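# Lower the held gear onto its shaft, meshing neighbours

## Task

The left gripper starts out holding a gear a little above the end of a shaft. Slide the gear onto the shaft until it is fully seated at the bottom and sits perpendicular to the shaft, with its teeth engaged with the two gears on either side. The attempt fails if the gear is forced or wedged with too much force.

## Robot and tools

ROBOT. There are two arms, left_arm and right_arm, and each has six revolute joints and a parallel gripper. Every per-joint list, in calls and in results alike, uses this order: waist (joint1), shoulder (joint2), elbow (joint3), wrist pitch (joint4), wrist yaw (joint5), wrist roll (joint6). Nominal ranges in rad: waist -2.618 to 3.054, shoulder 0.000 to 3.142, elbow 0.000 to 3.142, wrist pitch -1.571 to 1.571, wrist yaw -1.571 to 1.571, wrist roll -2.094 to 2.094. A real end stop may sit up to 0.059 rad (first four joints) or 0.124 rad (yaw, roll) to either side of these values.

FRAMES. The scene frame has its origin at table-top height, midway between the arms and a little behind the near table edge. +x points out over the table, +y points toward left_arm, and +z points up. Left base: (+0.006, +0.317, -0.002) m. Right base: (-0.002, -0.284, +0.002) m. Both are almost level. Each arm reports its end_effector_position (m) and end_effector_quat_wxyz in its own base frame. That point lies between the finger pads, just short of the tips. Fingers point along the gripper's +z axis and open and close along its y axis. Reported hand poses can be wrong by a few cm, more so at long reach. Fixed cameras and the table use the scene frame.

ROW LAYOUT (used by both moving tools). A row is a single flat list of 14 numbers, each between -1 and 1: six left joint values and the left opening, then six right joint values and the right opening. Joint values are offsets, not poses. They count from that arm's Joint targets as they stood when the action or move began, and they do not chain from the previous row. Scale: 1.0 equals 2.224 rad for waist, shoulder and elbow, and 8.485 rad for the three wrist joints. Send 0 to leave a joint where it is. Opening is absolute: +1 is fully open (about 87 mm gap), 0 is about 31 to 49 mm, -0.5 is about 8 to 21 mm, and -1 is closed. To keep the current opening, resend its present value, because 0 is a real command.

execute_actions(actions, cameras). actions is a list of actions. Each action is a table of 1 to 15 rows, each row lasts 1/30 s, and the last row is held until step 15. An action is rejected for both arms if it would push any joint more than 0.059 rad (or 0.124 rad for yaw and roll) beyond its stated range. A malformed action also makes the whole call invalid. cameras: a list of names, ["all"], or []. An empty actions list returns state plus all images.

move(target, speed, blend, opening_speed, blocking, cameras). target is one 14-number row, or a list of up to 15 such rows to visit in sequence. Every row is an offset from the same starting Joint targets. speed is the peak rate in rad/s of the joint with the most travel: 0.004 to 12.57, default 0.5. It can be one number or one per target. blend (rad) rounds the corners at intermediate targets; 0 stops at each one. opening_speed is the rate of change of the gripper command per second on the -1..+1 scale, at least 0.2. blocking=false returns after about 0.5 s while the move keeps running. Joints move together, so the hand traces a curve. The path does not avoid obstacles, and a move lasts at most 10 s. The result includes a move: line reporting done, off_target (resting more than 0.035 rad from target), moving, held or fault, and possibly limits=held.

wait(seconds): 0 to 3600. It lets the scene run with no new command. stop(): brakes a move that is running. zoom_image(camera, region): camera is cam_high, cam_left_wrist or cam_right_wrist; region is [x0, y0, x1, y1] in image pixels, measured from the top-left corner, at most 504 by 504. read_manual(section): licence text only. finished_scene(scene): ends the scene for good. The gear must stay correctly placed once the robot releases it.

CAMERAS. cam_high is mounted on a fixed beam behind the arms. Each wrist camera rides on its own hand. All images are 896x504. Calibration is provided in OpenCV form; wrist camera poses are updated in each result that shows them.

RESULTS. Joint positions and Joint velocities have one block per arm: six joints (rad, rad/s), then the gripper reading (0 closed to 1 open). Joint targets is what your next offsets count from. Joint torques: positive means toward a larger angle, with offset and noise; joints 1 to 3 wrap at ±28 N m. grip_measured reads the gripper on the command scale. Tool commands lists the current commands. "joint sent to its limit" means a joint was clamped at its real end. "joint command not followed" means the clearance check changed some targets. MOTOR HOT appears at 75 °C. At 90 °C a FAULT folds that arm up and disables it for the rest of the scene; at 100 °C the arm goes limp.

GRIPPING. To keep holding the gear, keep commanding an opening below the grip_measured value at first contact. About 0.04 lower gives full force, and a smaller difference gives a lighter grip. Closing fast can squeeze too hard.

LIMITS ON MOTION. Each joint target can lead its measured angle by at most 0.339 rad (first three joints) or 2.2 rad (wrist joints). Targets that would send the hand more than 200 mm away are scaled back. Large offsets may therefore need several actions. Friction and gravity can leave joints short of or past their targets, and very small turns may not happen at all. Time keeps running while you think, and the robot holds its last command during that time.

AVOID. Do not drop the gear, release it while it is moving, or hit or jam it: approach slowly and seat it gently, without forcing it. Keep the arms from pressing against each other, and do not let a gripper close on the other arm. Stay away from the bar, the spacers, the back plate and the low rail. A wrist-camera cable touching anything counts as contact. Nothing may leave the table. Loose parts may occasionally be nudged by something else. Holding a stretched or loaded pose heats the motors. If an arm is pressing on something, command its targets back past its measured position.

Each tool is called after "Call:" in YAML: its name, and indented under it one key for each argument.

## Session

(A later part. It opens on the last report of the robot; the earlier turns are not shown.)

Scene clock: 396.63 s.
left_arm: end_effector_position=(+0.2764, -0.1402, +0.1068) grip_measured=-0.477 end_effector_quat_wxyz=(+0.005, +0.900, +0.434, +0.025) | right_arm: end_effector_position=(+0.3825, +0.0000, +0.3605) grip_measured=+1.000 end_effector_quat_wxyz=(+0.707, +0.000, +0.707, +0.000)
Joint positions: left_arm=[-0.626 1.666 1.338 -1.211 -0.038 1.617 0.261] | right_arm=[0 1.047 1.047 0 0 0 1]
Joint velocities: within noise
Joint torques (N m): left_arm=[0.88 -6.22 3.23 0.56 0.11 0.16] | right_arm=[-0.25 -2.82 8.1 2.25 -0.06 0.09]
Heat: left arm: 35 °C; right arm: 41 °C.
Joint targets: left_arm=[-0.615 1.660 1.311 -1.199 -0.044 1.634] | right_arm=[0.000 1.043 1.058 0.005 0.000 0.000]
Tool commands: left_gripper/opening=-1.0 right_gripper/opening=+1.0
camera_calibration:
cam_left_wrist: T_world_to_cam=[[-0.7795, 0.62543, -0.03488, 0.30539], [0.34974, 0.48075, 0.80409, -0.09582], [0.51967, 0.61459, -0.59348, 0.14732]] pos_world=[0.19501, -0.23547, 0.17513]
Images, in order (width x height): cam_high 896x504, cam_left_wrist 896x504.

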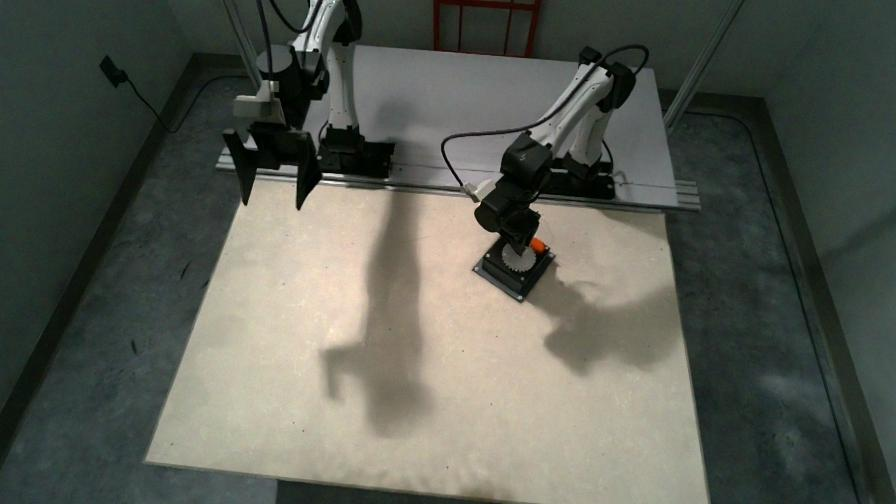

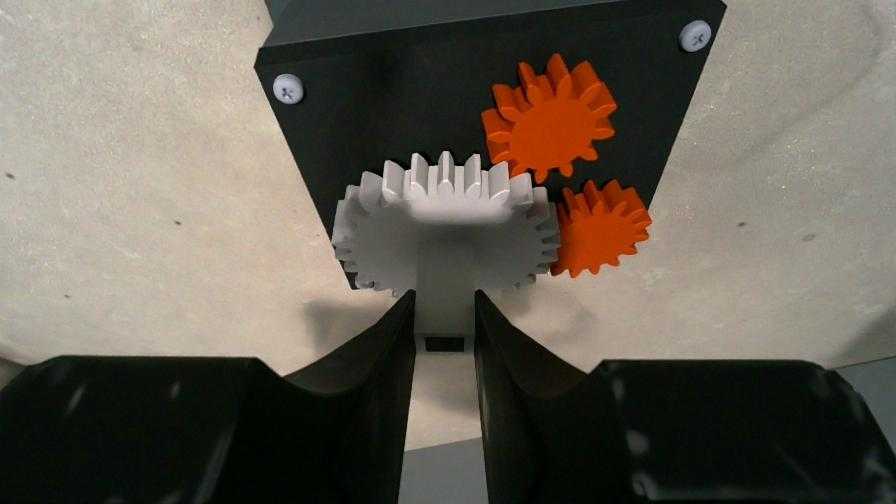

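Call:
move:
  target: [0,-0.0211,-0.0036,0.00365,0,0,-1,0,0,0,0,0,0,1]
  speed: 0.05
  cameras: ["cam_left_wrist"]

Call:
zoom_image:
  camera: "cam_left_wrist"
  region: [470, 30, 670, 230]

Scene clock: 417.73 s.
left_arm: end_effector_position=(+0.2759, -0.1398, +0.1078) grip_measured=-0.477 end_effector_quat_wxyz=(+0.015, +0.900, +0.434, +0.030) | right_arm: end_effector_position=(+0.3825, +0.0000, +0.3605) grip_measured=+1.000 end_effector_quat_wxyz=(+0.707, +0.000, +0.707, +0.000)
Joint positions: left_arm=[-0.626 1.642 1.316 -1.19 -0.038 1.619 0.261] | right_arm=[0 1.047 1.047 0 0 0 1]
Joint torques (N m): left_arm=[0.81 -7.84 4.37 0.71 0.15 0.11] | right_arm=[-0.27 -2.81 8.1 2.25 -0.07 0.09]
Heat: left arm: 35 °C; right arm: 41 °C.
Joint targets: left_arm=[-0.615 1.614 1.303 -1.168 -0.044 1.633] | right_arm=[0.000 1.043 1.058 0.005 0.000 0.000]
move: done
cam_left_wrist: T_world_to_cam=[[-0.77773, 0.62602, -0.05684, 0.30682], [0.33612, 0.49057, 0.80397, -0.09159], [0.53118, 0.60617, -0.59195, 0.1435]] pos_world=[0.19318, -0.23412, 0.17602]

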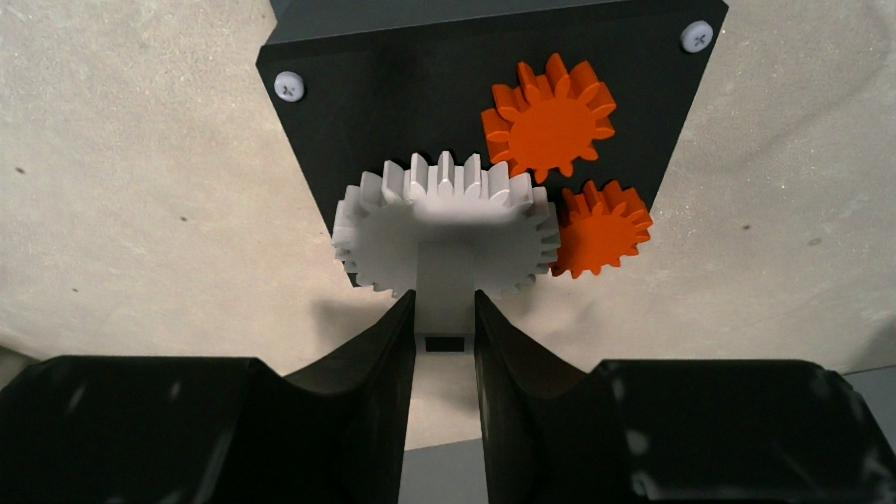

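Scaled by 2.520 from the camera's image (finer frame: 1280x720).

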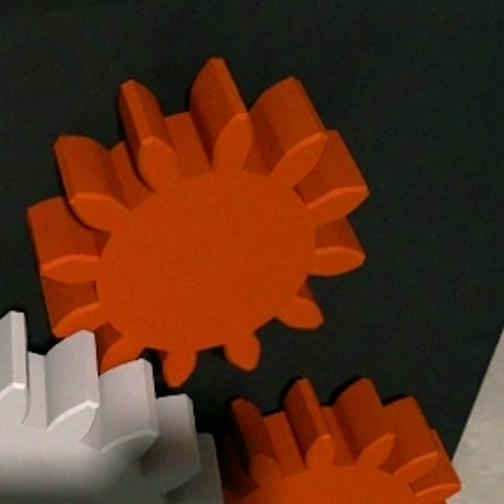

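Call:
move:
  target: [0,0,-0.0072,0.0014,0,0,-1,0,0,0,0,0,0,1]
  speed: 0.05

Call:
move:
  target: [0,0,-0.0040,0.0008,0,0,-1,0,0,0,0,0,0,1]
  speed: 0.05

Scene clock: 425.67 s.
left_arm: end_effector_position=(+0.2757, -0.1396, +0.1077) grip_measured=-0.477 end_effector_quat_wxyz=(+0.018, +0.900, +0.434, +0.032) | right_arm: end_effector_position=(+0.3825, +0.0000, +0.3605) grip_measured=+1.000 end_effector_quat_wxyz=(+0.707, +0.000, +0.707, +0.000)
Joint positions: left_arm=[-0.626 1.633 1.305 -1.18 -0.038 1.619 0.261] | right_arm=[0 1.047 1.047 0 0 0 1]
Joint torques (N m): left_arm=[0.91 -7.21 4.1 0.74 0.12 0.12] | right_arm=[-0.25 -2.82 8.09 2.25 -0.07 0.09]
Heat: left arm: 35 °C; right arm: 42 °C.
Joint targets: left_arm=[-0.615 1.614 1.287 -1.156 -0.044 1.633] | right_arm=[0.000 1.043 1.058 0.005 0.000 0.000]
move: done

Scene clock: 426.17 s.
left_arm: end_effector_position=(+0.2755, -0.1395, +0.1075) grip_measured=-0.477 end_effector_quat_wxyz=(+0.020, +0.900, +0.434, +0.033) | right_arm: end_effector_position=(+0.3825, +0.0000, +0.3605) grip_measured=+1.000 end_effector_quat_wxyz=(+0.707, +0.000, +0.707, +0.000)
Joint positions: left_arm=[-0.626 1.628 1.299 -1.174 -0.038 1.619 0.261] | right_arm=[0 1.047 1.047 0 0 0 1]
Joint torques (N m): left_arm=[0.77 -6.79 3.79 0.73 0.14 0.14] | right_arm=[-0.25 -2.81 8.1 2.25 -0.06 0.1]
Heat: left arm: 35 °C; right arm: 42 °C.
Joint targets: left_arm=[-0.615 1.614 1.278 -1.150 -0.044 1.633] | right_arm=[0.000 1.043 1.058 0.005 0.000 0.000]
move: done

Call:
zoom_image:
  camera: "cam_left_wrist"
  region: [500, 150, 660, 300]

Scaled by 3.150 from the camera's image (finer frame: 1280x720).
This view is cut from an older image: the scene may have changed since it was taken.

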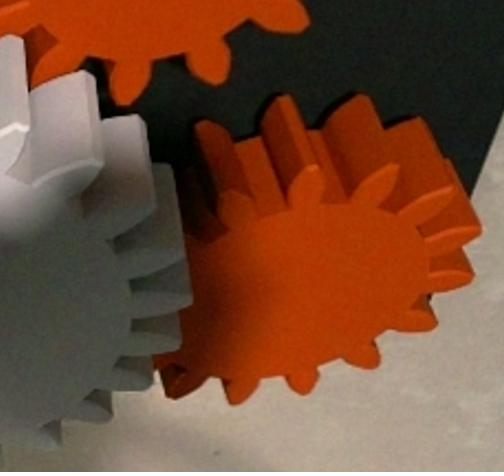

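Call:
zoom_image:
  camera: "cam_left_wrist"
  region: [320, 130, 570, 310]

Scaled by 2.016 from the camera's image (finer frame: 1280x720).
This view is cut from an older image: the scene may have changed since it was taken.

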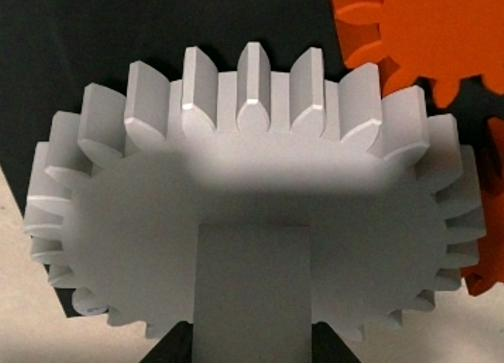

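Call:
move:
  target: [0,-0.0126,-0.0125,0.0033,0,0,-1,0,0,0,0,0,0,1]
  speed: 0.05

Call:
move:
  target: [0,-0.0126,-0.0135,0.0033,0,0,-1,0,0,0,0,0,0,1]
  speed: 0.05
  cameras: ["cam_left_wrist"]

Call:
zoom_image:
  camera: "cam_left_wrist"
  region: [440, 40, 660, 290]

Scene clock: 484.00 s.
left_arm: end_effector_position=(+0.2749, -0.1391, +0.1079) grip_measured=-0.477 end_effector_quat_wxyz=(+0.032, +0.900, +0.434, +0.039) | right_arm: end_effector_position=(+0.3825, +0.0000, +0.3605) grip_measured=+1.000 end_effector_quat_wxyz=(+0.707, +0.000, +0.707, +0.000)
Joint positions: left_arm=[-0.626 1.601 1.27 -1.147 -0.038 1.619 0.261] | right_arm=[0 1.047 1.047 0 0 0 1]
Joint torques (N m): left_arm=[0.84 -6.69 3.79 0.8 0.13 0.11] | right_arm=[-0.25 -2.82 8.09 2.25 -0.06 0.1]
Heat: left arm: 37 °C; right arm: 42 °C.
Joint targets: left_arm=[-0.615 1.586 1.250 -1.122 -0.044 1.633] | right_arm=[0.000 1.043 1.058 0.005 0.000 0.000]
move: done

Scene clock: 484.97 s.
left_arm: end_effector_position=(+0.2742, -0.1386, +0.1083) grip_measured=-0.477 end_effector_quat_wxyz=(+0.044, +0.899, +0.434, +0.045) | right_arm: end_effector_position=(+0.3825, +0.0000, +0.3605) grip_measured=+1.000 end_effector_quat_wxyz=(+0.707, +0.000, +0.707, +0.000)
Joint positions: left_arm=[-0.626 1.573 1.24 -1.118 -0.038 1.619 0.261] | right_arm=[0 1.047 1.047 0 0 0 1]
Joint torques (N m): left_arm=[0.88 -6.38 4.03 0.82 0.12 0.13] | right_arm=[-0.25 -2.81 8.1 2.25 -0.06 0.09]
Heat: left arm: 37 °C; right arm: 42 °C.
Joint targets: left_arm=[-0.615 1.558 1.220 -1.093 -0.044 1.633] | right_arm=[0.000 1.043 1.058 0.005 0.000 0.000]
move: done
cam_left_wrist: T_world_to_cam=[[-0.77294, 0.62254, -0.12253, 0.31002], [0.29314, 0.52165, 0.80121, -0.07563], [0.56271, 0.58337, -0.5857, 0.13152]] pos_world=[0.18779, -0.23027, 0.17561]

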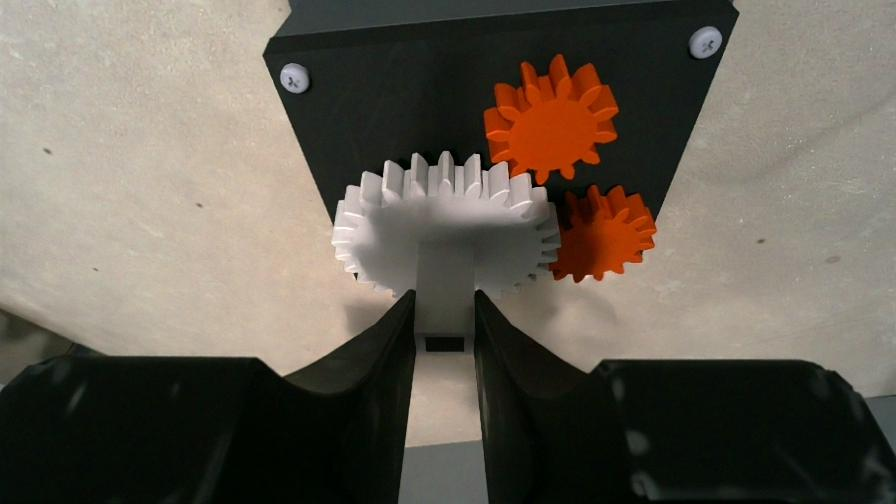

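Scaled by 2.016 from the camera's image (finer frame: 1280x720).

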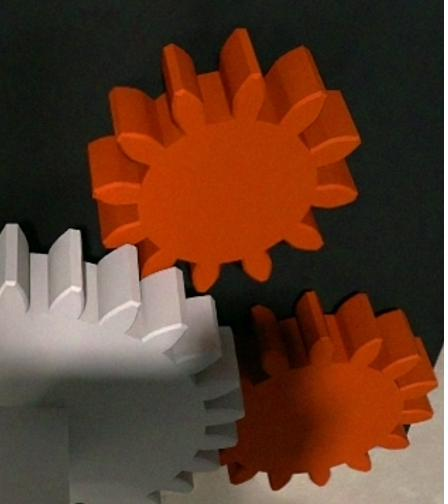

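Call:
move:
  target: [0,0,-0.0060,0.0013,0,0,-1,0,0,0,0,0,0,1]
  speed: 0.05

Call:
move:
  target: [0,0,-0.0040,0.0009,0,-0.0008,-1,0,0,0,0,0,0,1]
  speed: 0.05

Scene clock: 510.77 s.
left_arm: end_effector_position=(+0.2740, -0.1384, +0.1082) grip_measured=-0.477 end_effector_quat_wxyz=(+0.047, +0.899, +0.434, +0.047) | right_arm: end_effector_position=(+0.3825, +0.0000, +0.3605) grip_measured=+1.000 end_effector_quat_wxyz=(+0.707, +0.000, +0.707, +0.000)
Joint positions: left_arm=[-0.626 1.565 1.231 -1.109 -0.038 1.619 0.261] | right_arm=[0 1.047 1.047 0 0 0 1]
Joint torques (N m): left_arm=[0.83 -5.78 3.59 0.83 0.11 0.11] | right_arm=[-0.25 -2.81 8.1 2.25 -0.06 0.09]
Heat: left arm: 37 °C; right arm: 42 °C.
Joint targets: left_arm=[-0.615 1.558 1.207 -1.082 -0.044 1.633] | right_arm=[0.000 1.043 1.058 0.005 0.000 0.000]
move: done

Scene clock: 511.40 s.
left_arm: end_effector_position=(+0.2745, -0.1380, +0.1075) grip_measured=-0.477 end_effector_quat_wxyz=(+0.049, +0.898, +0.434, +0.050) | right_arm: end_effector_position=(+0.3825, +0.0000, +0.3605) grip_measured=+1.000 end_effector_quat_wxyz=(+0.707, +0.000, +0.707, +0.000)
Joint positions: left_arm=[-0.626 1.561 1.222 -1.099 -0.042 1.619 0.261] | right_arm=[0 1.047 1.047 0 0 0 1]
Joint torques (N m): left_arm=[0.75 -5.42 3.54 0.87 0.17 0.05] | right_arm=[-0.25 -2.81 8.09 2.25 -0.06 0.09]
Heat: left arm: 37 °C; right arm: 42 °C.
Joint targets: left_arm=[-0.615 1.557 1.198 -1.075 -0.044 1.627] | right_arm=[0.000 1.043 1.058 0.005 0.000 0.000]
move: done

Call:
move:
  target: [0,0,0,0,0,-0.0042,-1,0,0,0,0,0,0,1]
  speed: 0.06

Call:
move:
  target: [0,0,0,0,0,-0.0014,-1,0,0,0,0,0,0,1]
  speed: 0.06

Call:
move:
  target: [0,0,0,0,0,-0.0014,-1,0,0,0,0,0,0,1]
  speed: 0.06

Call:
move:
  target: [0,0,0,0,0,-0.0014,-1,0,0,0,0,0,0,1]
  speed: 0.06
  cameras: ["cam_left_wrist"]

Call:
zoom_image:
  camera: "cam_left_wrist"
  region: [440, 40, 660, 290]

Scene clock: 522.20 s.
left_arm: end_effector_position=(+0.2744, -0.1379, +0.1075) grip_measured=-0.477 end_effector_quat_wxyz=(+0.049, +0.896, +0.439, +0.050) | right_arm: end_effector_position=(+0.3825, +0.0000, +0.3605) grip_measured=+1.000 end_effector_quat_wxyz=(+0.707, +0.000, +0.707, +0.000)
Joint positions: left_arm=[-0.626 1.561 1.222 -1.098 -0.042 1.607 0.261] | right_arm=[0 1.047 1.047 0 0 0 1]
Joint torques (N m): left_arm=[0.84 -5.44 3.55 0.84 0.15 -0.17] | right_arm=[-0.25 -2.82 8.1 2.25 -0.06 0.1]
Heat: left arm: 36 °C; right arm: 42 °C.
Joint targets: left_arm=[-0.615 1.557 1.198 -1.075 -0.044 1.591] | right_arm=[0.000 1.043 1.058 0.005 0.000 0.000]
move: done

Scene clock: 522.83 s.
left_arm: end_effector_position=(+0.2743, -0.1377, +0.1075) grip_measured=-0.477 end_effector_quat_wxyz=(+0.050, +0.893, +0.444, +0.050) | right_arm: end_effector_position=(+0.3825, +0.0000, +0.3605) grip_measured=+1.000 end_effector_quat_wxyz=(+0.707, +0.000, +0.707, +0.000)
Joint positions: left_arm=[-0.626 1.561 1.222 -1.096 -0.043 1.597 0.261] | right_arm=[0 1.047 1.047 0 0 0 1]
Joint torques (N m): left_arm=[0.8 -5.46 3.55 0.83 0.16 -0.23] | right_arm=[-0.25 -2.82 8.09 2.25 -0.06 0.09]
Heat: left arm: 36 °C; right arm: 42 °C.
Joint targets: left_arm=[-0.615 1.557 1.198 -1.075 -0.044 1.579] | right_arm=[0.000 1.043 1.058 0.005 0.000 0.000]
move: done

Scene clock: 523.33 s.
left_arm: end_effector_position=(+0.2743, -0.1376, +0.1075) grip_measured=-0.477 end_effector_quat_wxyz=(+0.050, +0.892, +0.446, +0.051) | right_arm: end_effector_position=(+0.3825, +0.0000, +0.3605) grip_measured=+1.000 end_effector_quat_wxyz=(+0.707, +0.000, +0.707, +0.000)
Joint positions: left_arm=[-0.626 1.561 1.222 -1.096 -0.043 1.592 0.261] | right_arm=[0 1.047 1.047 0 0 0 1]
Joint torques (N m): left_arm=[0.85 -5.38 3.6 0.82 0.18 -0.28] | right_arm=[-0.25 -2.82 8.09 2.25 -0.06 0.1]
Heat: left arm: 36 °C; right arm: 42 °C.
Joint targets: left_arm=[-0.615 1.557 1.198 -1.075 -0.044 1.567] | right_arm=[0.000 1.043 1.058 0.005 0.000 0.000]
move: done

Scene clock: 523.83 s.
left_arm: end_effector_position=(+0.2743, -0.1376, +0.1075) grip_measured=-0.477 end_effector_quat_wxyz=(+0.051, +0.891, +0.448, +0.051) | right_arm: end_effector_position=(+0.3825, +0.0000, +0.3605) grip_measured=+1.000 end_effector_quat_wxyz=(+0.707, +0.000, +0.707, +0.000)
Joint positions: left_arm=[-0.626 1.561 1.222 -1.095 -0.043 1.588 0.261] | right_arm=[0 1.047 1.047 0 0 0 1]
Joint torques (N m): left_arm=[0.77 -5.49 3.73 0.85 0.19 -0.35] | right_arm=[-0.25 -2.82 8.1 2.25 -0.07 0.1]
Heat: left arm: 36 °C; right arm: 42 °C.
Joint targets: left_arm=[-0.615 1.557 1.198 -1.075 -0.044 1.555] | right_arm=[0.000 1.043 1.058 0.005 0.000 0.000]
move: done
cam_left_wrist: T_world_to_cam=[[-0.79022, 0.59652, -0.14044, 0.31253], [0.26438, 0.53858, 0.80002, -0.06517], [0.55286, 0.59506, -0.5833, 0.13437]] pos_world=[0.18991, -0.23129, 0.17441]

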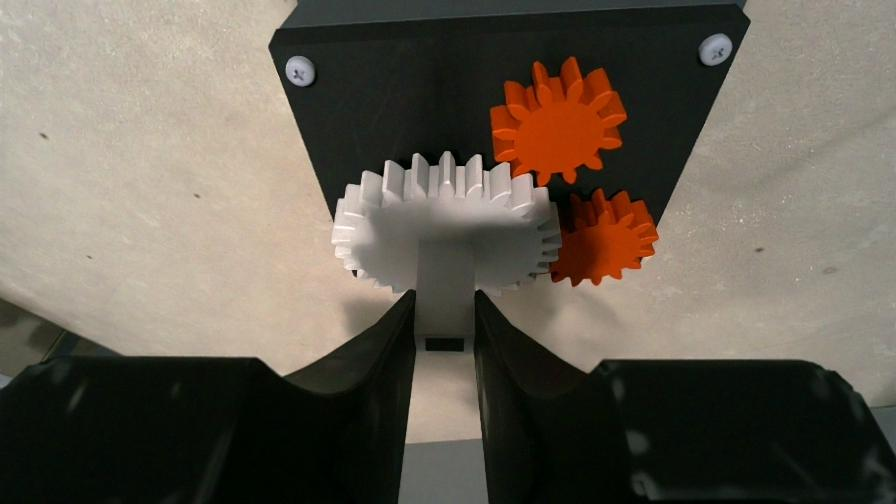

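Scaled by 2.016 from the camera's image (finer frame: 1280x720).

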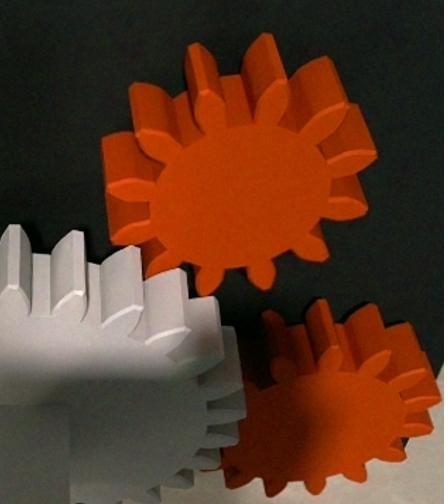

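Call:
move:
  target: [0,0.0099,0.0364,-0.0079,0,0.0059,-1,0,0,0,0,0,0,1]
  speed: 0.05
  cameras: ["cam_left_wrist"]

Scene clock: 546.80 s.
left_arm: end_effector_position=(+0.2745, -0.1378, +0.1152) grip_measured=-0.477 end_effector_quat_wxyz=(+0.050, +0.892, +0.447, +0.050) | right_arm: end_effector_position=(+0.3825, +0.0000, +0.3605) grip_measured=+1.000 end_effector_quat_wxyz=(+0.707, +0.000, +0.707, +0.000)
Joint positions: left_arm=[-0.626 1.561 1.253 -1.128 -0.043 1.588 0.261] | right_arm=[0 1.047 1.047 0 0 0 1]
Joint torques (N m): left_arm=[0.9 -3.79 7.58 0.53 0.17 0.15] | right_arm=[-0.25 -2.82 8.1 2.25 -0.07 0.1]
Heat: left arm: 36 °C; right arm: 43 °C.
Joint targets: left_arm=[-0.615 1.579 1.279 -1.142 -0.044 1.605] | right_arm=[0.000 1.043 1.058 0.005 0.000 0.000]
move: done
cam_left_wrist: T_world_to_cam=[[-0.78999, 0.59727, -0.13848, 0.31366], [0.26601, 0.5374, 0.80028, -0.07191], [0.5524, 0.59537, -0.58342, 0.13905]] pos_world=[0.1901, -0.23148, 0.18211]

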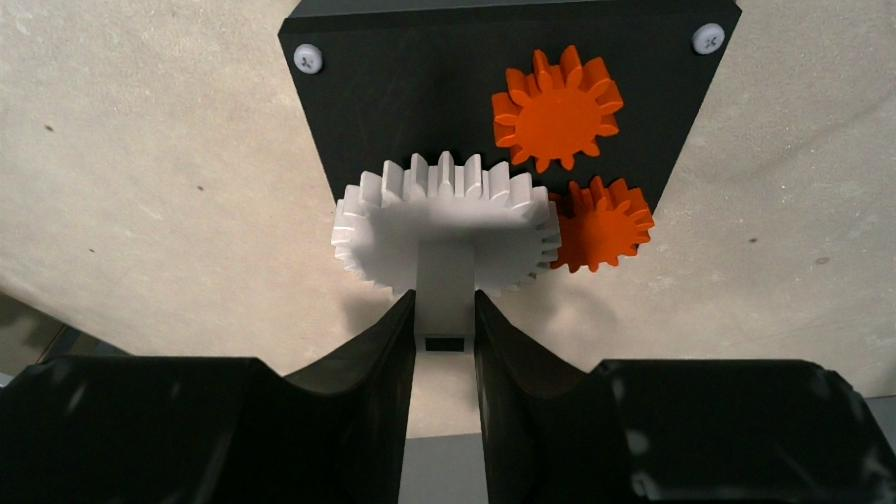

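Call:
move:
  target: [0,0.0036,0,0,0,0,-1,0,0,0,0,0,0,1]
  speed: 0.05

Call:
move:
  target: [0,0.0036,0,0,0,0,-1,0,0,0,0,0,0,1]
  speed: 0.05

Call:
move:
  target: [0,0.0030,0,0,0,0,-1,0,0,0,0,0,0,1]
  speed: 0.05

Scene clock: 555.10 s.
left_arm: end_effector_position=(+0.2747, -0.1379, +0.1125) grip_measured=-0.477 end_effector_quat_wxyz=(+0.045, +0.892, +0.447, +0.048) | right_arm: end_effector_position=(+0.3825, +0.0000, +0.3605) grip_measured=+1.000 end_effector_quat_wxyz=(+0.707, +0.000, +0.707, +0.000)
Joint positions: left_arm=[-0.626 1.572 1.254 -1.128 -0.043 1.589 0.261] | right_arm=[0 1.047 1.047 0 0 0 1]
Joint torques (N m): left_arm=[0.85 -4.04 7.57 0.45 0.18 0.13] | right_arm=[-0.25 -2.82 8.1 2.25 -0.06 0.09]
Heat: left arm: 35 °C; right arm: 43 °C.
Joint targets: left_arm=[-0.615 1.588 1.279 -1.142 -0.044 1.606] | right_arm=[0.000 1.043 1.058 0.005 0.000 0.000]
move: done

Scene clock: 555.67 s.
left_arm: end_effector_position=(+0.2747, -0.1379, +0.1102) grip_measured=-0.477 end_effector_quat_wxyz=(+0.042, +0.892, +0.447, +0.046) | right_arm: end_effector_position=(+0.3825, +0.0000, +0.3605) grip_measured=+1.000 end_effector_quat_wxyz=(+0.707, +0.000, +0.707, +0.000)
Joint positions: left_arm=[-0.626 1.58 1.254 -1.128 -0.043 1.589 0.261] | right_arm=[0 1.047 1.047 0 0 0 1]
Joint torques (N m): left_arm=[0.81 -3.93 7.47 0.48 0.16 0.14] | right_arm=[-0.25 -2.82 8.1 2.25 -0.06 0.09]
Heat: left arm: 35 °C; right arm: 43 °C.
Joint targets: left_arm=[-0.615 1.596 1.279 -1.142 -0.044 1.606] | right_arm=[0.000 1.043 1.058 0.005 0.000 0.000]
move: done

Scene clock: 556.30 s.
left_arm: end_effector_position=(+0.2747, -0.1379, +0.1087) grip_measured=-0.477 end_effector_quat_wxyz=(+0.039, +0.893, +0.447, +0.045) | right_arm: end_effector_position=(+0.3825, +0.0000, +0.3605) grip_measured=+1.000 end_effector_quat_wxyz=(+0.707, +0.000, +0.707, +0.000)
Joint positions: left_arm=[-0.626 1.585 1.254 -1.128 -0.043 1.59 0.261] | right_arm=[0 1.047 1.047 0 0 0 1]
Joint torques (N m): left_arm=[0.79 -3.95 7.49 0.48 0.16 0.11] | right_arm=[-0.25 -2.81 8.1 2.25 -0.06 0.09]
Heat: left arm: 35 °C; right arm: 43 °C.
Joint targets: left_arm=[-0.615 1.602 1.279 -1.142 -0.044 1.606] | right_arm=[0.000 1.043 1.058 0.005 0.000 0.000]
move: done

Call:
move:
  target: [0,0.0005,-0.0180,0.0046,0,0,-1,0,0,0,0,0,0,1]
  speed: 0.05

Call:
move:
  target: [0,0.0005,-0.0036,0.0009,0,0,-1,0,0,0,0,0,0,1]
  speed: 0.05

Call:
move:
  target: [0,0.0005,-0.0036,0.0009,0,0,-1,0,0,0,0,0,0,1]
  speed: 0.05

Scene clock: 562.90 s.
left_arm: end_effector_position=(+0.2752, -0.1383, +0.1081) grip_measured=-0.477 end_effector_quat_wxyz=(+0.041, +0.893, +0.446, +0.046) | right_arm: end_effector_position=(+0.3825, +0.0000, +0.3605) grip_measured=+1.000 end_effector_quat_wxyz=(+0.707, +0.000, +0.707, +0.000)
Joint positions: left_arm=[-0.626 1.585 1.252 -1.123 -0.043 1.591 0.261] | right_arm=[0 1.047 1.047 0 0 0 1]
Joint torques (N m): left_arm=[0.92 -4.03 4.57 0.8 0.14 0.12] | right_arm=[-0.25 -2.82 8.1 2.25 -0.06 0.09]
Heat: left arm: 34 °C; right arm: 43 °C.
Joint targets: left_arm=[-0.615 1.603 1.239 -1.103 -0.044 1.606] | right_arm=[0.000 1.043 1.058 0.005 0.000 0.000]
move: done

Scene clock: 563.40 s.
left_arm: end_effector_position=(+0.2752, -0.1383, +0.1078) grip_measured=-0.477 end_effector_quat_wxyz=(+0.041, +0.893, +0.446, +0.046) | right_arm: end_effector_position=(+0.3825, +0.0000, +0.3605) grip_measured=+1.000 end_effector_quat_wxyz=(+0.707, +0.000, +0.707, +0.000)
Joint positions: left_arm=[-0.626 1.585 1.25 -1.121 -0.043 1.591 0.261] | right_arm=[0 1.047 1.047 0 0 0 1]
Joint torques (N m): left_arm=[0.79 -3.75 4 0.86 0.19 0.11] | right_arm=[-0.25 -2.81 8.1 2.25 -0.06 0.1]
Heat: left arm: 34 °C; right arm: 43 °C.
Joint targets: left_arm=[-0.615 1.605 1.231 -1.095 -0.044 1.606] | right_arm=[0.000 1.043 1.058 0.005 0.000 0.000]
move: done

Scene clock: 563.90 s.
left_arm: end_effector_position=(+0.2752, -0.1383, +0.1073) grip_measured=-0.477 end_effector_quat_wxyz=(+0.041, +0.893, +0.446, +0.046) | right_arm: end_effector_position=(+0.3825, +0.0000, +0.3605) grip_measured=+1.000 end_effector_quat_wxyz=(+0.707, +0.000, +0.707, +0.000)
Joint positions: left_arm=[-0.626 1.585 1.248 -1.119 -0.043 1.591 0.261] | right_arm=[0 1.047 1.047 0 0 0 1]
Joint torques (N m): left_arm=[0.88 -3.69 3.55 0.91 0.18 0.14] | right_arm=[-0.25 -2.82 8.1 2.25 -0.06 0.09]
Heat: left arm: 34 °C; right arm: 43 °C.
Joint targets: left_arm=[-0.615 1.606 1.223 -1.088 -0.044 1.606] | right_arm=[0.000 1.043 1.058 0.005 0.000 0.000]
move: done

Call:
move:
  target: [0,0,0,0,0,0.0020,-1,0,0,0,0,0,0,1]
  speed: 0.06

Call:
move:
  target: [0,0,0,0,0,0.0020,-1,0,0,0,0,0,0,1]
  speed: 0.06

Call:
move:
  target: [0,0,0,0,0,0.0020,-1,0,0,0,0,0,0,1]
  speed: 0.06
  cameras: ["cam_left_wrist"]

Call:
zoom_image:
  camera: "cam_left_wrist"
  region: [460, 100, 640, 290]

Scene clock: 569.70 s.
left_arm: end_effector_position=(+0.2756, -0.1386, +0.1073) grip_measured=-0.477 end_effector_quat_wxyz=(+0.041, +0.895, +0.441, +0.046) | right_arm: end_effector_position=(+0.3825, +0.0000, +0.3605) grip_measured=+1.000 end_effector_quat_wxyz=(+0.707, +0.000, +0.707, +0.000)
Joint positions: left_arm=[-0.626 1.585 1.248 -1.119 -0.043 1.603 0.261] | right_arm=[0 1.047 1.047 0 0 0 1]
Joint torques (N m): left_arm=[0.87 -3.63 3.54 0.88 0.18 0.14] | right_arm=[-0.25 -2.82 8.1 2.25 -0.06 0.1]
Heat: left arm: 34 °C; right arm: 43 °C.
Joint targets: left_arm=[-0.615 1.606 1.223 -1.088 -0.044 1.622] | right_arm=[0.000 1.043 1.058 0.005 0.000 0.000]
move: done

Scene clock: 570.43 s.
left_arm: end_effector_position=(+0.2759, -0.1387, +0.1070) grip_measured=-0.477 end_effector_quat_wxyz=(+0.039, +0.899, +0.433, +0.046) | right_arm: end_effector_position=(+0.3825, +0.0000, +0.3605) grip_measured=+1.000 end_effector_quat_wxyz=(+0.707, +0.000, +0.707, +0.000)
Joint positions: left_arm=[-0.626 1.585 1.247 -1.119 -0.043 1.62 0.261] | right_arm=[0 1.047 1.047 0 0 0 1]
Joint torques (N m): left_arm=[0.84 -3.66 3.64 0.92 0.17 0.15] | right_arm=[-0.25 -2.82 8.1 2.25 -0.06 0.09]
Heat: left arm: 34 °C; right arm: 43 °C.
Joint targets: left_arm=[-0.615 1.606 1.223 -1.088 -0.044 1.639] | right_arm=[0.000 1.043 1.058 0.005 0.000 0.000]
move: done

Scene clock: 571.17 s.
left_arm: end_effector_position=(+0.2762, -0.1390, +0.1071) grip_measured=-0.477 end_effector_quat_wxyz=(+0.039, +0.902, +0.427, +0.046) | right_arm: end_effector_position=(+0.3825, +0.0000, +0.3605) grip_measured=+1.000 end_effector_quat_wxyz=(+0.707, +0.000, +0.707, +0.000)
Joint positions: left_arm=[-0.626 1.585 1.247 -1.119 -0.043 1.634 0.261] | right_arm=[0 1.047 1.047 0 0 0 1]
Joint torques (N m): left_arm=[0.81 -3.77 3.55 0.89 0.15 0.18] | right_arm=[-0.25 -2.81 8.1 2.25 -0.07 0.09]
Heat: left arm: 34 °C; right arm: 43 °C.
Joint targets: left_arm=[-0.615 1.606 1.223 -1.088 -0.044 1.656] | right_arm=[0.000 1.043 1.058 0.005 0.000 0.000]
move: done
cam_left_wrist: T_world_to_cam=[[-0.7641, 0.6349, -0.11429, 0.31015], [0.30263, 0.50924, 0.80566, -0.07978], [0.56971, 0.58102, -0.58125, 0.12713]] pos_world=[0.1887, -0.23015, 0.17362]

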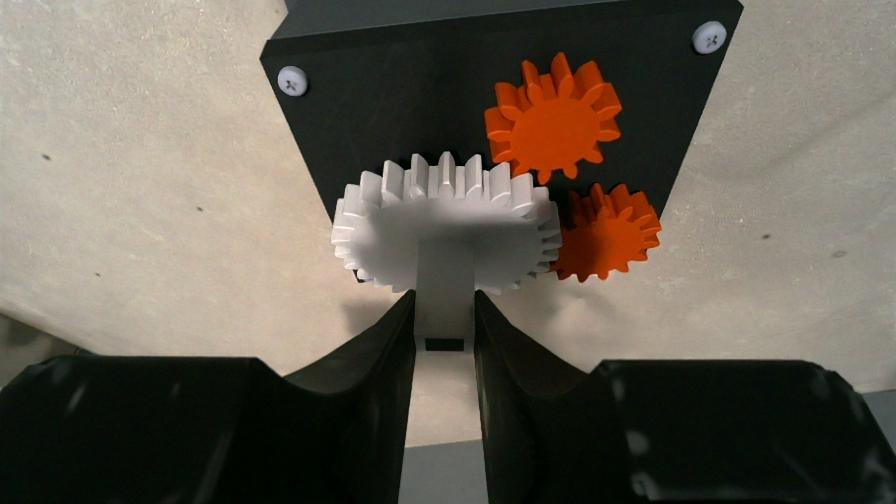

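Scaled by 2.653 from the camera's image (finer frame: 1280x720).

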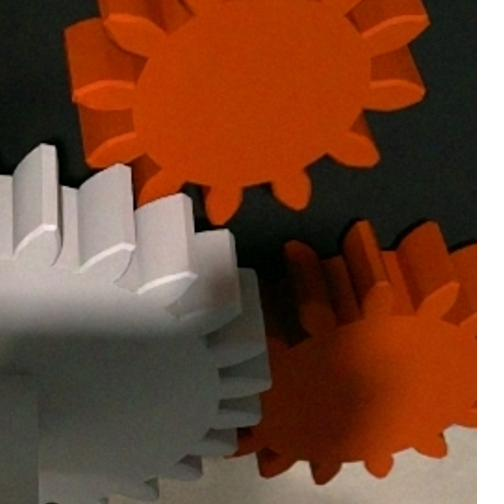

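Call:
move:
  target: [0,0,0,0,0,0.0022,-1,0,0,0,0,0,0,1]
  speed: 0.06

Call:
move:
  target: [0,-0.001,-0.001,0,0,0.0022,-1,0,0,0,0,0,0,1]
  speed: 0.06

Call:
move:
  target: [0,-0.001,-0.001,0,0,0.0022,-1,0,0,0,0,0,0,1]
  speed: 0.06

Call:
move:
  target: [0,-0.001,-0.001,0,0,0.0022,-1,0,0,0,0,0,0,1]
  speed: 0.06
  cameras: ["cam_left_wrist"]

Call:
zoom_image:
  camera: "cam_left_wrist"
  region: [460, 100, 640, 290]

Scene clock: 585.90 s.
left_arm: end_effector_position=(+0.2763, -0.1391, +0.1065) grip_measured=-0.477 end_effector_quat_wxyz=(+0.037, +0.907, +0.418, +0.046) | right_arm: end_effector_position=(+0.3825, +0.0000, +0.3605) grip_measured=+1.000 end_effector_quat_wxyz=(+0.707, +0.000, +0.707, +0.000)
Joint positions: left_arm=[-0.626 1.585 1.244 -1.12 -0.043 1.654 0.261] | right_arm=[0 1.047 1.047 0 0 0 1]
Joint torques (N m): left_arm=[0.76 -3.71 3.85 0.88 0.17 0.15] | right_arm=[-0.27 -2.82 8.1 2.25 -0.07 0.09]
Heat: left arm: 33 °C; right arm: 43 °C.
Joint targets: left_arm=[-0.615 1.606 1.223 -1.088 -0.044 1.675] | right_arm=[0.000 1.043 1.058 0.005 0.000 0.000]
move: done

Scene clock: 586.70 s.
left_arm: end_effector_position=(+0.2764, -0.1391, +0.1062) grip_measured=-0.477 end_effector_quat_wxyz=(+0.036, +0.910, +0.410, +0.046) | right_arm: end_effector_position=(+0.3825, +0.0000, +0.3605) grip_measured=+1.000 end_effector_quat_wxyz=(+0.707, +0.000, +0.707, +0.000)
Joint positions: left_arm=[-0.626 1.585 1.243 -1.121 -0.044 1.671 0.261] | right_arm=[0 1.047 1.047 0 0 0 1]
Joint torques (N m): left_arm=[0.88 -3.92 3.78 0.9 0.2 0.18] | right_arm=[-0.25 -2.82 8.1 2.25 -0.07 0.09]
Heat: left arm: 33 °C; right arm: 43 °C.
Joint targets: left_arm=[-0.615 1.603 1.220 -1.087 -0.044 1.694] | right_arm=[0.000 1.043 1.058 0.005 0.000 0.000]
move: done

Scene clock: 587.50 s.
left_arm: end_effector_position=(+0.2765, -0.1392, +0.1060) grip_measured=-0.477 end_effector_quat_wxyz=(+0.034, +0.914, +0.402, +0.046) | right_arm: end_effector_position=(+0.3825, +0.0000, +0.3605) grip_measured=+1.000 end_effector_quat_wxyz=(+0.707, +0.000, +0.707, +0.000)
Joint positions: left_arm=[-0.626 1.585 1.242 -1.123 -0.045 1.689 0.261] | right_arm=[0 1.047 1.047 0 0 0 1]
Joint torques (N m): left_arm=[0.83 -4.03 3.67 0.92 0.2 0.2] | right_arm=[-0.25 -2.82 8.1 2.25 -0.06 0.09]
Heat: left arm: 33 °C; right arm: 43 °C.
Joint targets: left_arm=[-0.615 1.601 1.218 -1.088 -0.044 1.712] | right_arm=[0.000 1.043 1.058 0.005 0.000 0.000]
move: off_target (left_arm); left_arm: the wrist pitch is farthest, 0.036 rad from its target

Scene clock: 588.27 s.
left_arm: end_effector_position=(+0.2764, -0.1393, +0.1058) grip_measured=-0.477 end_effector_quat_wxyz=(+0.033, +0.917, +0.394, +0.045) | right_arm: end_effector_position=(+0.3825, +0.0000, +0.3605) grip_measured=+1.000 end_effector_quat_wxyz=(+0.707, +0.000, +0.707, +0.000)
Joint positions: left_arm=[-0.626 1.585 1.241 -1.124 -0.045 1.706 0.261] | right_arm=[0 1.047 1.047 0 0 0 1]
Joint torques (N m): left_arm=[0.83 -4.15 3.58 0.92 0.18 0.21] | right_arm=[-0.25 -2.82 8.1 2.25 -0.06 0.1]
Heat: left arm: 33 °C; right arm: 43 °C.
Joint targets: left_arm=[-0.615 1.599 1.216 -1.088 -0.044 1.731] | right_arm=[0.000 1.043 1.058 0.005 0.000 0.000]
move: off_target (left_arm); left_arm: the wrist pitch is farthest, 0.036 rad from its target
cam_left_wrist: T_world_to_cam=[[-0.71737, 0.68947, -0.1001, 0.30345], [0.34237, 0.47399, 0.81124, -0.09522], [0.60677, 0.54769, -0.57608, 0.11094]] pos_world=[0.18297, -0.22485, 0.17153]

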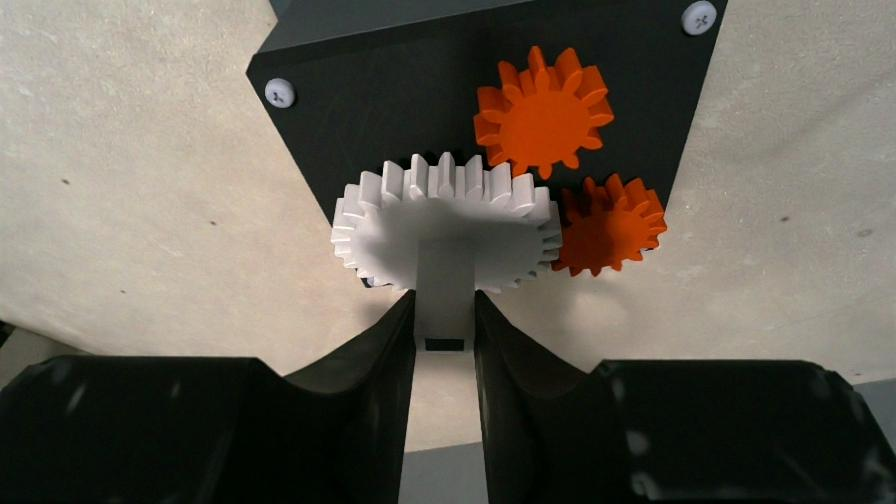

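Scaled by 2.653 from the camera's image (finer frame: 1280x720).

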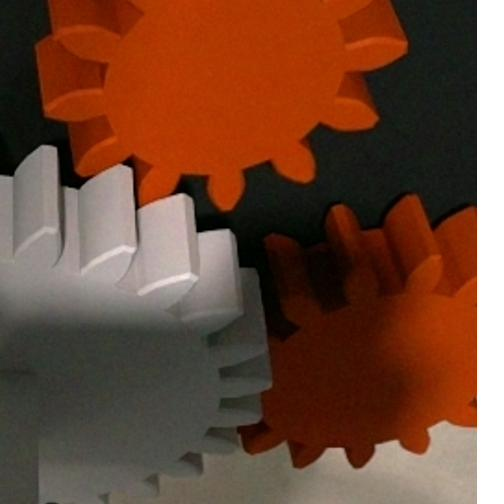

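Call:
move:
  target: [0,0.0005,-0.0060,0.0010,0,0,-1,0,0,0,0,0,0,1]
  speed: 0.06

Call:
move:
  target: [0,0.0005,-0.0030,0.0005,0,-0.0060,-1,0,0,0,0,0,0,1]
  speed: 0.06

Call:
move:
  target: [0,0.0005,-0.0010,0.0003,0,-0.0030,-1,0,0,0,0,0,0,1]
  speed: 0.06

Call:
move:
  target: [0,0.0005,-0.0010,0.0003,0,-0.0030,-1,0,0,0,0,0,0,1]
  speed: 0.06

Scene clock: 600.27 s.
left_arm: end_effector_position=(+0.2761, -0.1390, +0.1053) grip_measured=-0.477 end_effector_quat_wxyz=(+0.032, +0.918, +0.393, +0.045) | right_arm: end_effector_position=(+0.3825, +0.0000, +0.3605) grip_measured=+1.000 end_effector_quat_wxyz=(+0.707, +0.000, +0.707, +0.000)
Joint positions: left_arm=[-0.626 1.585 1.239 -1.124 -0.045 1.709 0.261] | right_arm=[0 1.047 1.047 0 0 0 1]
Joint torques (N m): left_arm=[0.81 -4.26 2.51 0.99 0.19 0.21] | right_arm=[-0.25 -2.82 8.1 2.25 -0.06 0.1]
Heat: left arm: 32 °C; right arm: 43 °C.
Joint targets: left_arm=[-0.615 1.600 1.203 -1.079 -0.044 1.731] | right_arm=[0.000 1.043 1.058 0.005 0.000 0.000]
move: off_target (left_arm); left_arm: the wrist pitch is farthest, 0.045 rad from its target

Scene clock: 601.43 s.
left_arm: end_effector_position=(+0.2759, -0.1386, +0.1051) grip_measured=-0.477 end_effector_quat_wxyz=(+0.033, +0.916, +0.398, +0.046) | right_arm: end_effector_position=(+0.3825, +0.0000, +0.3605) grip_measured=+1.000 end_effector_quat_wxyz=(+0.707, +0.000, +0.707, +0.000)
Joint positions: left_arm=[-0.626 1.582 1.235 -1.119 -0.046 1.699 0.261] | right_arm=[0 1.047 1.047 0 0 0 1]
Joint torques (N m): left_arm=[0.72 -3.85 2.43 1 0.2 -0.23] | right_arm=[-0.25 -2.82 8.1 2.25 -0.06 0.09]
Heat: left arm: 32 °C; right arm: 43 °C.
Joint targets: left_arm=[-0.615 1.601 1.196 -1.075 -0.044 1.680] | right_arm=[0.000 1.043 1.058 0.005 0.000 0.000]
move: off_target (left_arm); left_arm: the wrist pitch is farthest, 0.045 rad from its target

Scene clock: 602.37 s.
left_arm: end_effector_position=(+0.2758, -0.1384, +0.1050) grip_measured=-0.477 end_effector_quat_wxyz=(+0.035, +0.912, +0.407, +0.047) | right_arm: end_effector_position=(+0.3825, +0.0000, +0.3605) grip_measured=+1.000 end_effector_quat_wxyz=(+0.707, +0.000, +0.707, +0.000)
Joint positions: left_arm=[-0.626 1.581 1.234 -1.116 -0.046 1.679 0.261] | right_arm=[0 1.047 1.047 0 0 0 1]
Joint torques (N m): left_arm=[0.84 -3.55 2.4 0.99 0.21 -0.31] | right_arm=[-0.25 -2.81 8.09 2.25 -0.06 0.09]
Heat: left arm: 32 °C; right arm: 43 °C.
Joint targets: left_arm=[-0.615 1.602 1.194 -1.072 -0.044 1.655] | right_arm=[0.000 1.043 1.058 0.005 0.000 0.000]
move: off_target (left_arm); left_arm: the wrist pitch is farthest, 0.043 rad from its target

Scene clock: 603.27 s.
left_arm: end_effector_position=(+0.2758, -0.1381, +0.1051) grip_measured=-0.477 end_effector_quat_wxyz=(+0.037, +0.906, +0.418, +0.048) | right_arm: end_effector_position=(+0.3825, +0.0000, +0.3605) grip_measured=+1.000 end_effector_quat_wxyz=(+0.707, +0.000, +0.707, +0.000)
Joint positions: left_arm=[-0.626 1.581 1.234 -1.112 -0.047 1.654 0.261] | right_arm=[0 1.047 1.047 0 0 0 1]
Joint torques (N m): left_arm=[0.77 -3.54 2.15 0.99 0.21 -0.3] | right_arm=[-0.25 -2.82 8.1 2.25 -0.06 0.09]
Heat: left arm: 32 °C; right arm: 43 °C.
Joint targets: left_arm=[-0.615 1.603 1.192 -1.070 -0.044 1.629] | right_arm=[0.000 1.043 1.058 0.005 0.000 0.000]
move: off_target (left_arm); left_arm: the wrist pitch is farthest, 0.043 rad from its target

Call:
move:
  target: [0,0,0.0120,-0.0016,0,0,-1,0,0,0,0,0,0,1]
  speed: 0.06

Call:
move:
  target: [0,0,0,0,0,-0.0095,-1,0,0,0,0,0,0,1]
  speed: 0.08

Call:
move:
  target: [0,0,-0.0040,0.0003,0,-0.0018,-1,0,0,0,0,0,0,1]
  speed: 0.06
  cameras: ["cam_left_wrist"]

Call:
zoom_image:
  camera: "cam_left_wrist"
  region: [460, 100, 660, 290]

Scene clock: 638.30 s.
left_arm: end_effector_position=(+0.2758, -0.1381, +0.1051) grip_measured=-0.477 end_effector_quat_wxyz=(+0.037, +0.906, +0.418, +0.048) | right_arm: end_effector_position=(+0.3825, +0.0000, +0.3605) grip_measured=+1.000 end_effector_quat_wxyz=(+0.707, +0.000, +0.707, +0.000)
Joint positions: left_arm=[-0.626 1.581 1.234 -1.112 -0.047 1.654 0.261] | right_arm=[0 1.047 1.047 0 0 0 1]
Joint torques (N m): left_arm=[0.77 -3.58 4.29 0.85 0.22 -0.3] | right_arm=[-0.25 -2.81 8.1 2.25 -0.07 0.09]
Heat: left arm: 31 °C; right arm: 43 °C.
Joint targets: left_arm=[-0.615 1.603 1.218 -1.083 -0.044 1.629] | right_arm=[0.000 1.043 1.058 0.005 0.000 0.000]
move: done

Scene clock: 639.63 s.
left_arm: end_effector_position=(+0.2755, -0.1376, +0.1054) grip_measured=-0.477 end_effector_quat_wxyz=(+0.042, +0.893, +0.445, +0.049) | right_arm: end_effector_position=(+0.3825, +0.0000, +0.3605) grip_measured=+1.000 end_effector_quat_wxyz=(+0.707, +0.000, +0.707, +0.000)
Joint positions: left_arm=[-0.626 1.581 1.235 -1.106 -0.047 1.594 0.262] | right_arm=[0 1.047 1.047 0 0 0 1]
Joint torques (N m): left_arm=[0.92 -3.55 4.15 0.82 0.21 -0.51] | right_arm=[-0.25 -2.82 8.09 2.25 -0.06 0.09]
Heat: left arm: 31 °C; right arm: 43 °C.
Joint targets: left_arm=[-0.615 1.603 1.218 -1.083 -0.044 1.549] | right_arm=[0.000 1.043 1.058 0.005 0.000 0.000]
move: off_target (left_arm); left_arm: the wrist roll is farthest, 0.045 rad from its target

Scene clock: 640.17 s.
left_arm: end_effector_position=(+0.2755, -0.1375, +0.1055) grip_measured=-0.477 end_effector_quat_wxyz=(+0.042, +0.892, +0.448, +0.049) | right_arm: end_effector_position=(+0.3825, +0.0000, +0.3605) grip_measured=+1.000 end_effector_quat_wxyz=(+0.707, +0.000, +0.707, +0.000)
Joint positions: left_arm=[-0.626 1.581 1.235 -1.105 -0.048 1.588 0.262] | right_arm=[0 1.047 1.047 0 0 0 1]
Joint torques (N m): left_arm=[0.85 -3.6 3.44 0.84 0.22 -0.6] | right_arm=[-0.25 -2.82 8.1 2.25 -0.07 0.09]
Heat: left arm: 31 °C; right arm: 43 °C.
Joint targets: left_arm=[-0.615 1.603 1.209 -1.081 -0.044 1.533] | right_arm=[0.000 1.043 1.058 0.005 0.000 0.000]
move: off_target (left_arm); left_arm: the wrist roll is farthest, 0.054 rad from its target
cam_left_wrist: T_world_to_cam=[[-0.79203, 0.59782, -0.12365, 0.31201], [0.27291, 0.52791, 0.80426, -0.06816], [0.54608, 0.60326, -0.58127, 0.13525]] pos_world=[0.19187, -0.23214, 0.17202]

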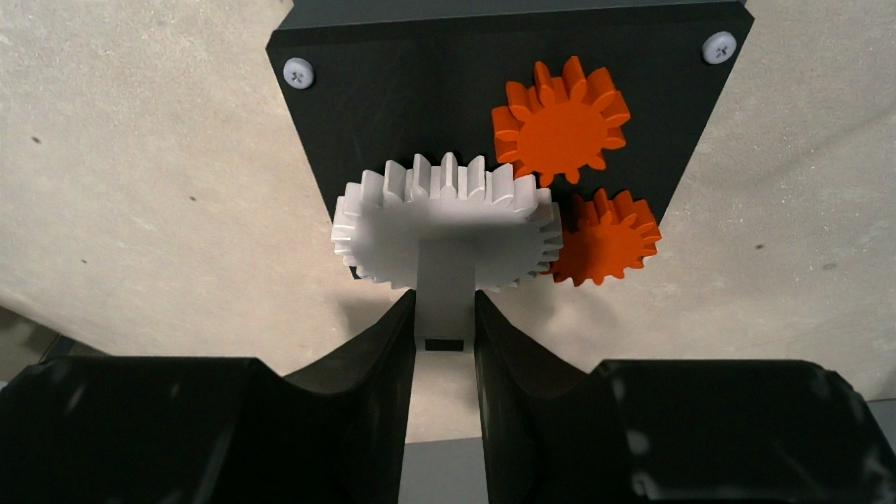

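Scaled by 2.520 from the camera's image (finer frame: 1280x720).

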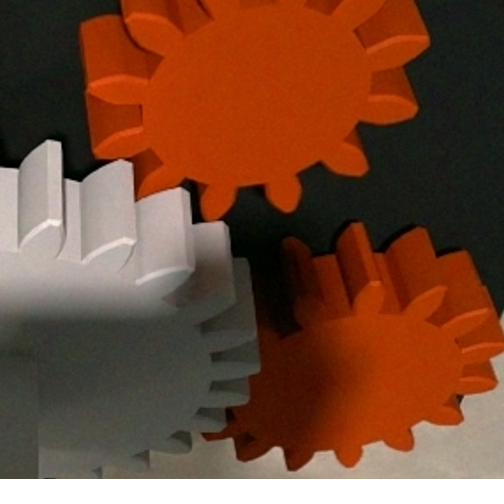

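Call:
move:
  target:
    - [0,0,0,0,0,0.0130,-1,0,0,0,0,0,0,1]
    - [0,0.0022,-0.0045,0.0006,0,0.0130,-1,0,0,0,0,0,0,1]
    - [0,0.0022,-0.0060,0.0010,0,0.0180,-1,0,0,0,0,0,0,1]
  speed: 0.08

Call:
move:
  target: [0,0.0015,-0.0030,0.0008,0,-0.0060,-1,0,0,0,0,0,0,1]
  speed: 0.08

Call:
move:
  target: [0,0.0015,-0.0010,0.0003,0,0.0060,-1,0,0,0,0,0,0,1]
  speed: 0.08

Scene clock: 689.53 s.
left_arm: end_effector_position=(+0.2763, -0.1383, +0.1053) grip_measured=-0.477 end_effector_quat_wxyz=(+0.037, +0.908, +0.415, +0.048) | right_arm: end_effector_position=(+0.3825, +0.0000, +0.3605) grip_measured=+1.000 end_effector_quat_wxyz=(+0.707, +0.000, +0.707, +0.000)
Joint positions: left_arm=[-0.626 1.581 1.234 -1.111 -0.048 1.66 0.262] | right_arm=[0 1.047 1.047 0 0 0 1]
Joint torques (N m): left_arm=[0.88 -3.12 2.56 0.96 0.24 0.23] | right_arm=[-0.25 -2.82 8.1 2.25 -0.06 0.09]
Heat: left arm: 30 °C; right arm: 43 °C.
Joint targets: left_arm=[-0.615 1.608 1.196 -1.072 -0.044 1.686] | right_arm=[0.000 1.043 1.058 0.005 0.000 0.000]
move: off_target (left_arm); left_arm: the wrist pitch is farthest, 0.039 rad from its target

Scene clock: 690.53 s.
left_arm: end_effector_position=(+0.2759, -0.1380, +0.1050) grip_measured=-0.477 end_effector_quat_wxyz=(+0.037, +0.906, +0.419, +0.048) | right_arm: end_effector_position=(+0.3825, +0.0000, +0.3605) grip_measured=+1.000 end_effector_quat_wxyz=(+0.707, +0.000, +0.707, +0.000)
Joint positions: left_arm=[-0.626 1.581 1.233 -1.111 -0.048 1.652 0.262] | right_arm=[0 1.047 1.047 0 0 0 1]
Joint torques (N m): left_arm=[0.96 -2.95 2.1 1.02 0.21 -0.24] | right_arm=[-0.25 -2.82 8.1 2.25 -0.07 0.1]
Heat: left arm: 30 °C; right arm: 43 °C.
Joint targets: left_arm=[-0.615 1.612 1.189 -1.066 -0.044 1.635] | right_arm=[0.000 1.043 1.058 0.005 0.000 0.000]
move: off_target (left_arm); left_arm: the wrist pitch is farthest, 0.046 rad from its target

Scene clock: 691.47 s.
left_arm: end_effector_position=(+0.2762, -0.1382, +0.1051) grip_measured=-0.477 end_effector_quat_wxyz=(+0.037, +0.908, +0.415, +0.048) | right_arm: end_effector_position=(+0.3825, +0.0000, +0.3605) grip_measured=+1.000 end_effector_quat_wxyz=(+0.707, +0.000, +0.707, +0.000)
Joint positions: left_arm=[-0.626 1.581 1.233 -1.111 -0.048 1.661 0.262] | right_arm=[0 1.047 1.047 0 0 0 1]
Joint torques (N m): left_arm=[0.8 -2.65 1.89 1.05 0.24 0.22] | right_arm=[-0.25 -2.82 8.09 2.25 -0.07 0.1]
Heat: left arm: 30 °C; right arm: 43 °C.
Joint targets: left_arm=[-0.615 1.615 1.187 -1.063 -0.044 1.686] | right_arm=[0.000 1.043 1.058 0.005 0.000 0.000]
move: off_target (left_arm); left_arm: the wrist pitch is farthest, 0.048 rad from its target

Call:
move:
  target: [0,-0.0067,0.0170,-0.0032,0,-0.0030,-1,0,0,0,0,0,0,1]
  speed: 0.08

Call:
move:
  target: [0,0,0,0,0,0,-0.25,0,0,0,0,0,0,1]
  opening_speed: 0.6
  cameras: ["cam_left_wrist"]

Call:
zoom_image:
  camera: "cam_left_wrist"
  region: [320, 60, 680, 360]

Scene clock: 713.60 s.
left_arm: end_effector_position=(+0.2762, -0.1382, +0.1055) grip_measured=-0.477 end_effector_quat_wxyz=(+0.037, +0.908, +0.415, +0.048) | right_arm: end_effector_position=(+0.3825, +0.0000, +0.3605) grip_measured=+1.000 end_effector_quat_wxyz=(+0.707, +0.000, +0.707, +0.000)
Joint positions: left_arm=[-0.626 1.58 1.234 -1.112 -0.048 1.661 0.262] | right_arm=[0 1.047 1.047 0 0 0 1]
Joint torques (N m): left_arm=[0.75 -3.6 4.7 0.81 0.22 -0.01] | right_arm=[-0.25 -2.82 8.09 2.25 -0.06 0.09]
Heat: left arm: 30 °C; right arm: 43 °C.
Joint targets: left_arm=[-0.615 1.600 1.225 -1.090 -0.044 1.661] | right_arm=[0.000 1.043 1.058 0.005 0.000 0.000]
move: done

Scene clock: 715.23 s.
left_arm: end_effector_position=(+0.2781, -0.1393, +0.1039) grip_measured=-0.251 end_effector_quat_wxyz=(+0.039, +0.908, +0.415, +0.049) | right_arm: end_effector_position=(+0.3825, +0.0000, +0.3605) grip_measured=+1.000 end_effector_quat_wxyz=(+0.707, +0.000, +0.707, +0.000)
Joint positions: left_arm=[-0.625 1.586 1.233 -1.102 -0.048 1.661 0.375] | right_arm=[0 1.047 1.047 0 0 0 1]
Joint torques (N m): left_arm=[0.76 -4.23 4.96 0.66 0.22 -0.03] | right_arm=[-0.25 -2.82 8.09 2.25 -0.06 0.09]
Heat: left arm: 30 °C; right arm: 43 °C.
Joint targets: left_arm=[-0.615 1.600 1.225 -1.090 -0.044 1.661] | right_arm=[0.000 1.043 1.058 0.005 0.000 0.000]
move: done
cam_left_wrist: T_world_to_cam=[[-0.74681, 0.65486, -0.11591, 0.30953], [0.31068, 0.49765, 0.80983, -0.08188], [0.58801, 0.56878, -0.5751, 0.11692]] pos_world=[0.18785, -0.22845, 0.16943]

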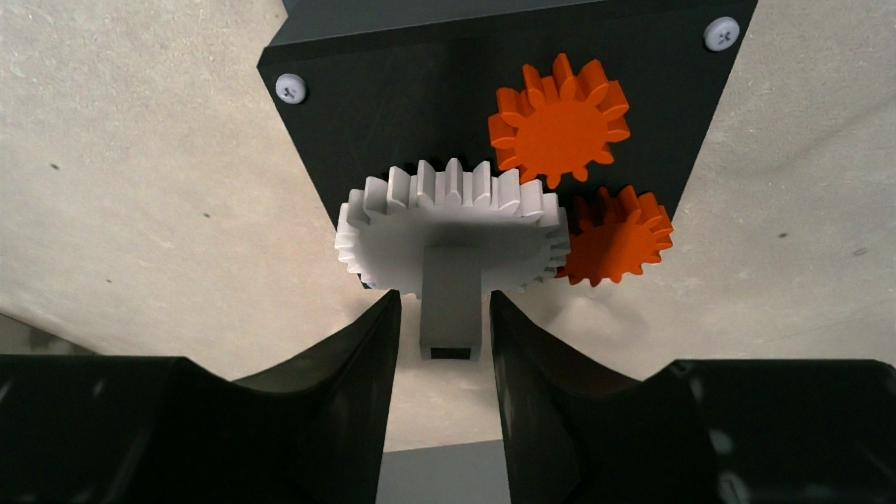

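Scaled by 1.400 from the camera's image (finer frame: 1280x720).

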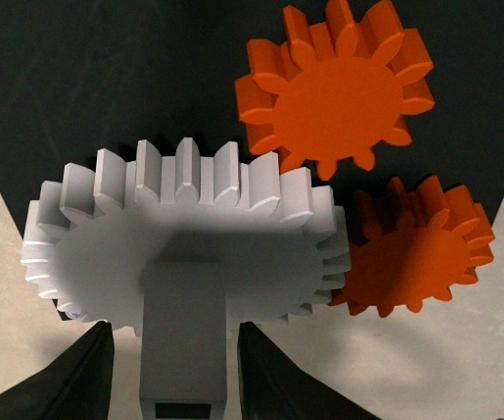

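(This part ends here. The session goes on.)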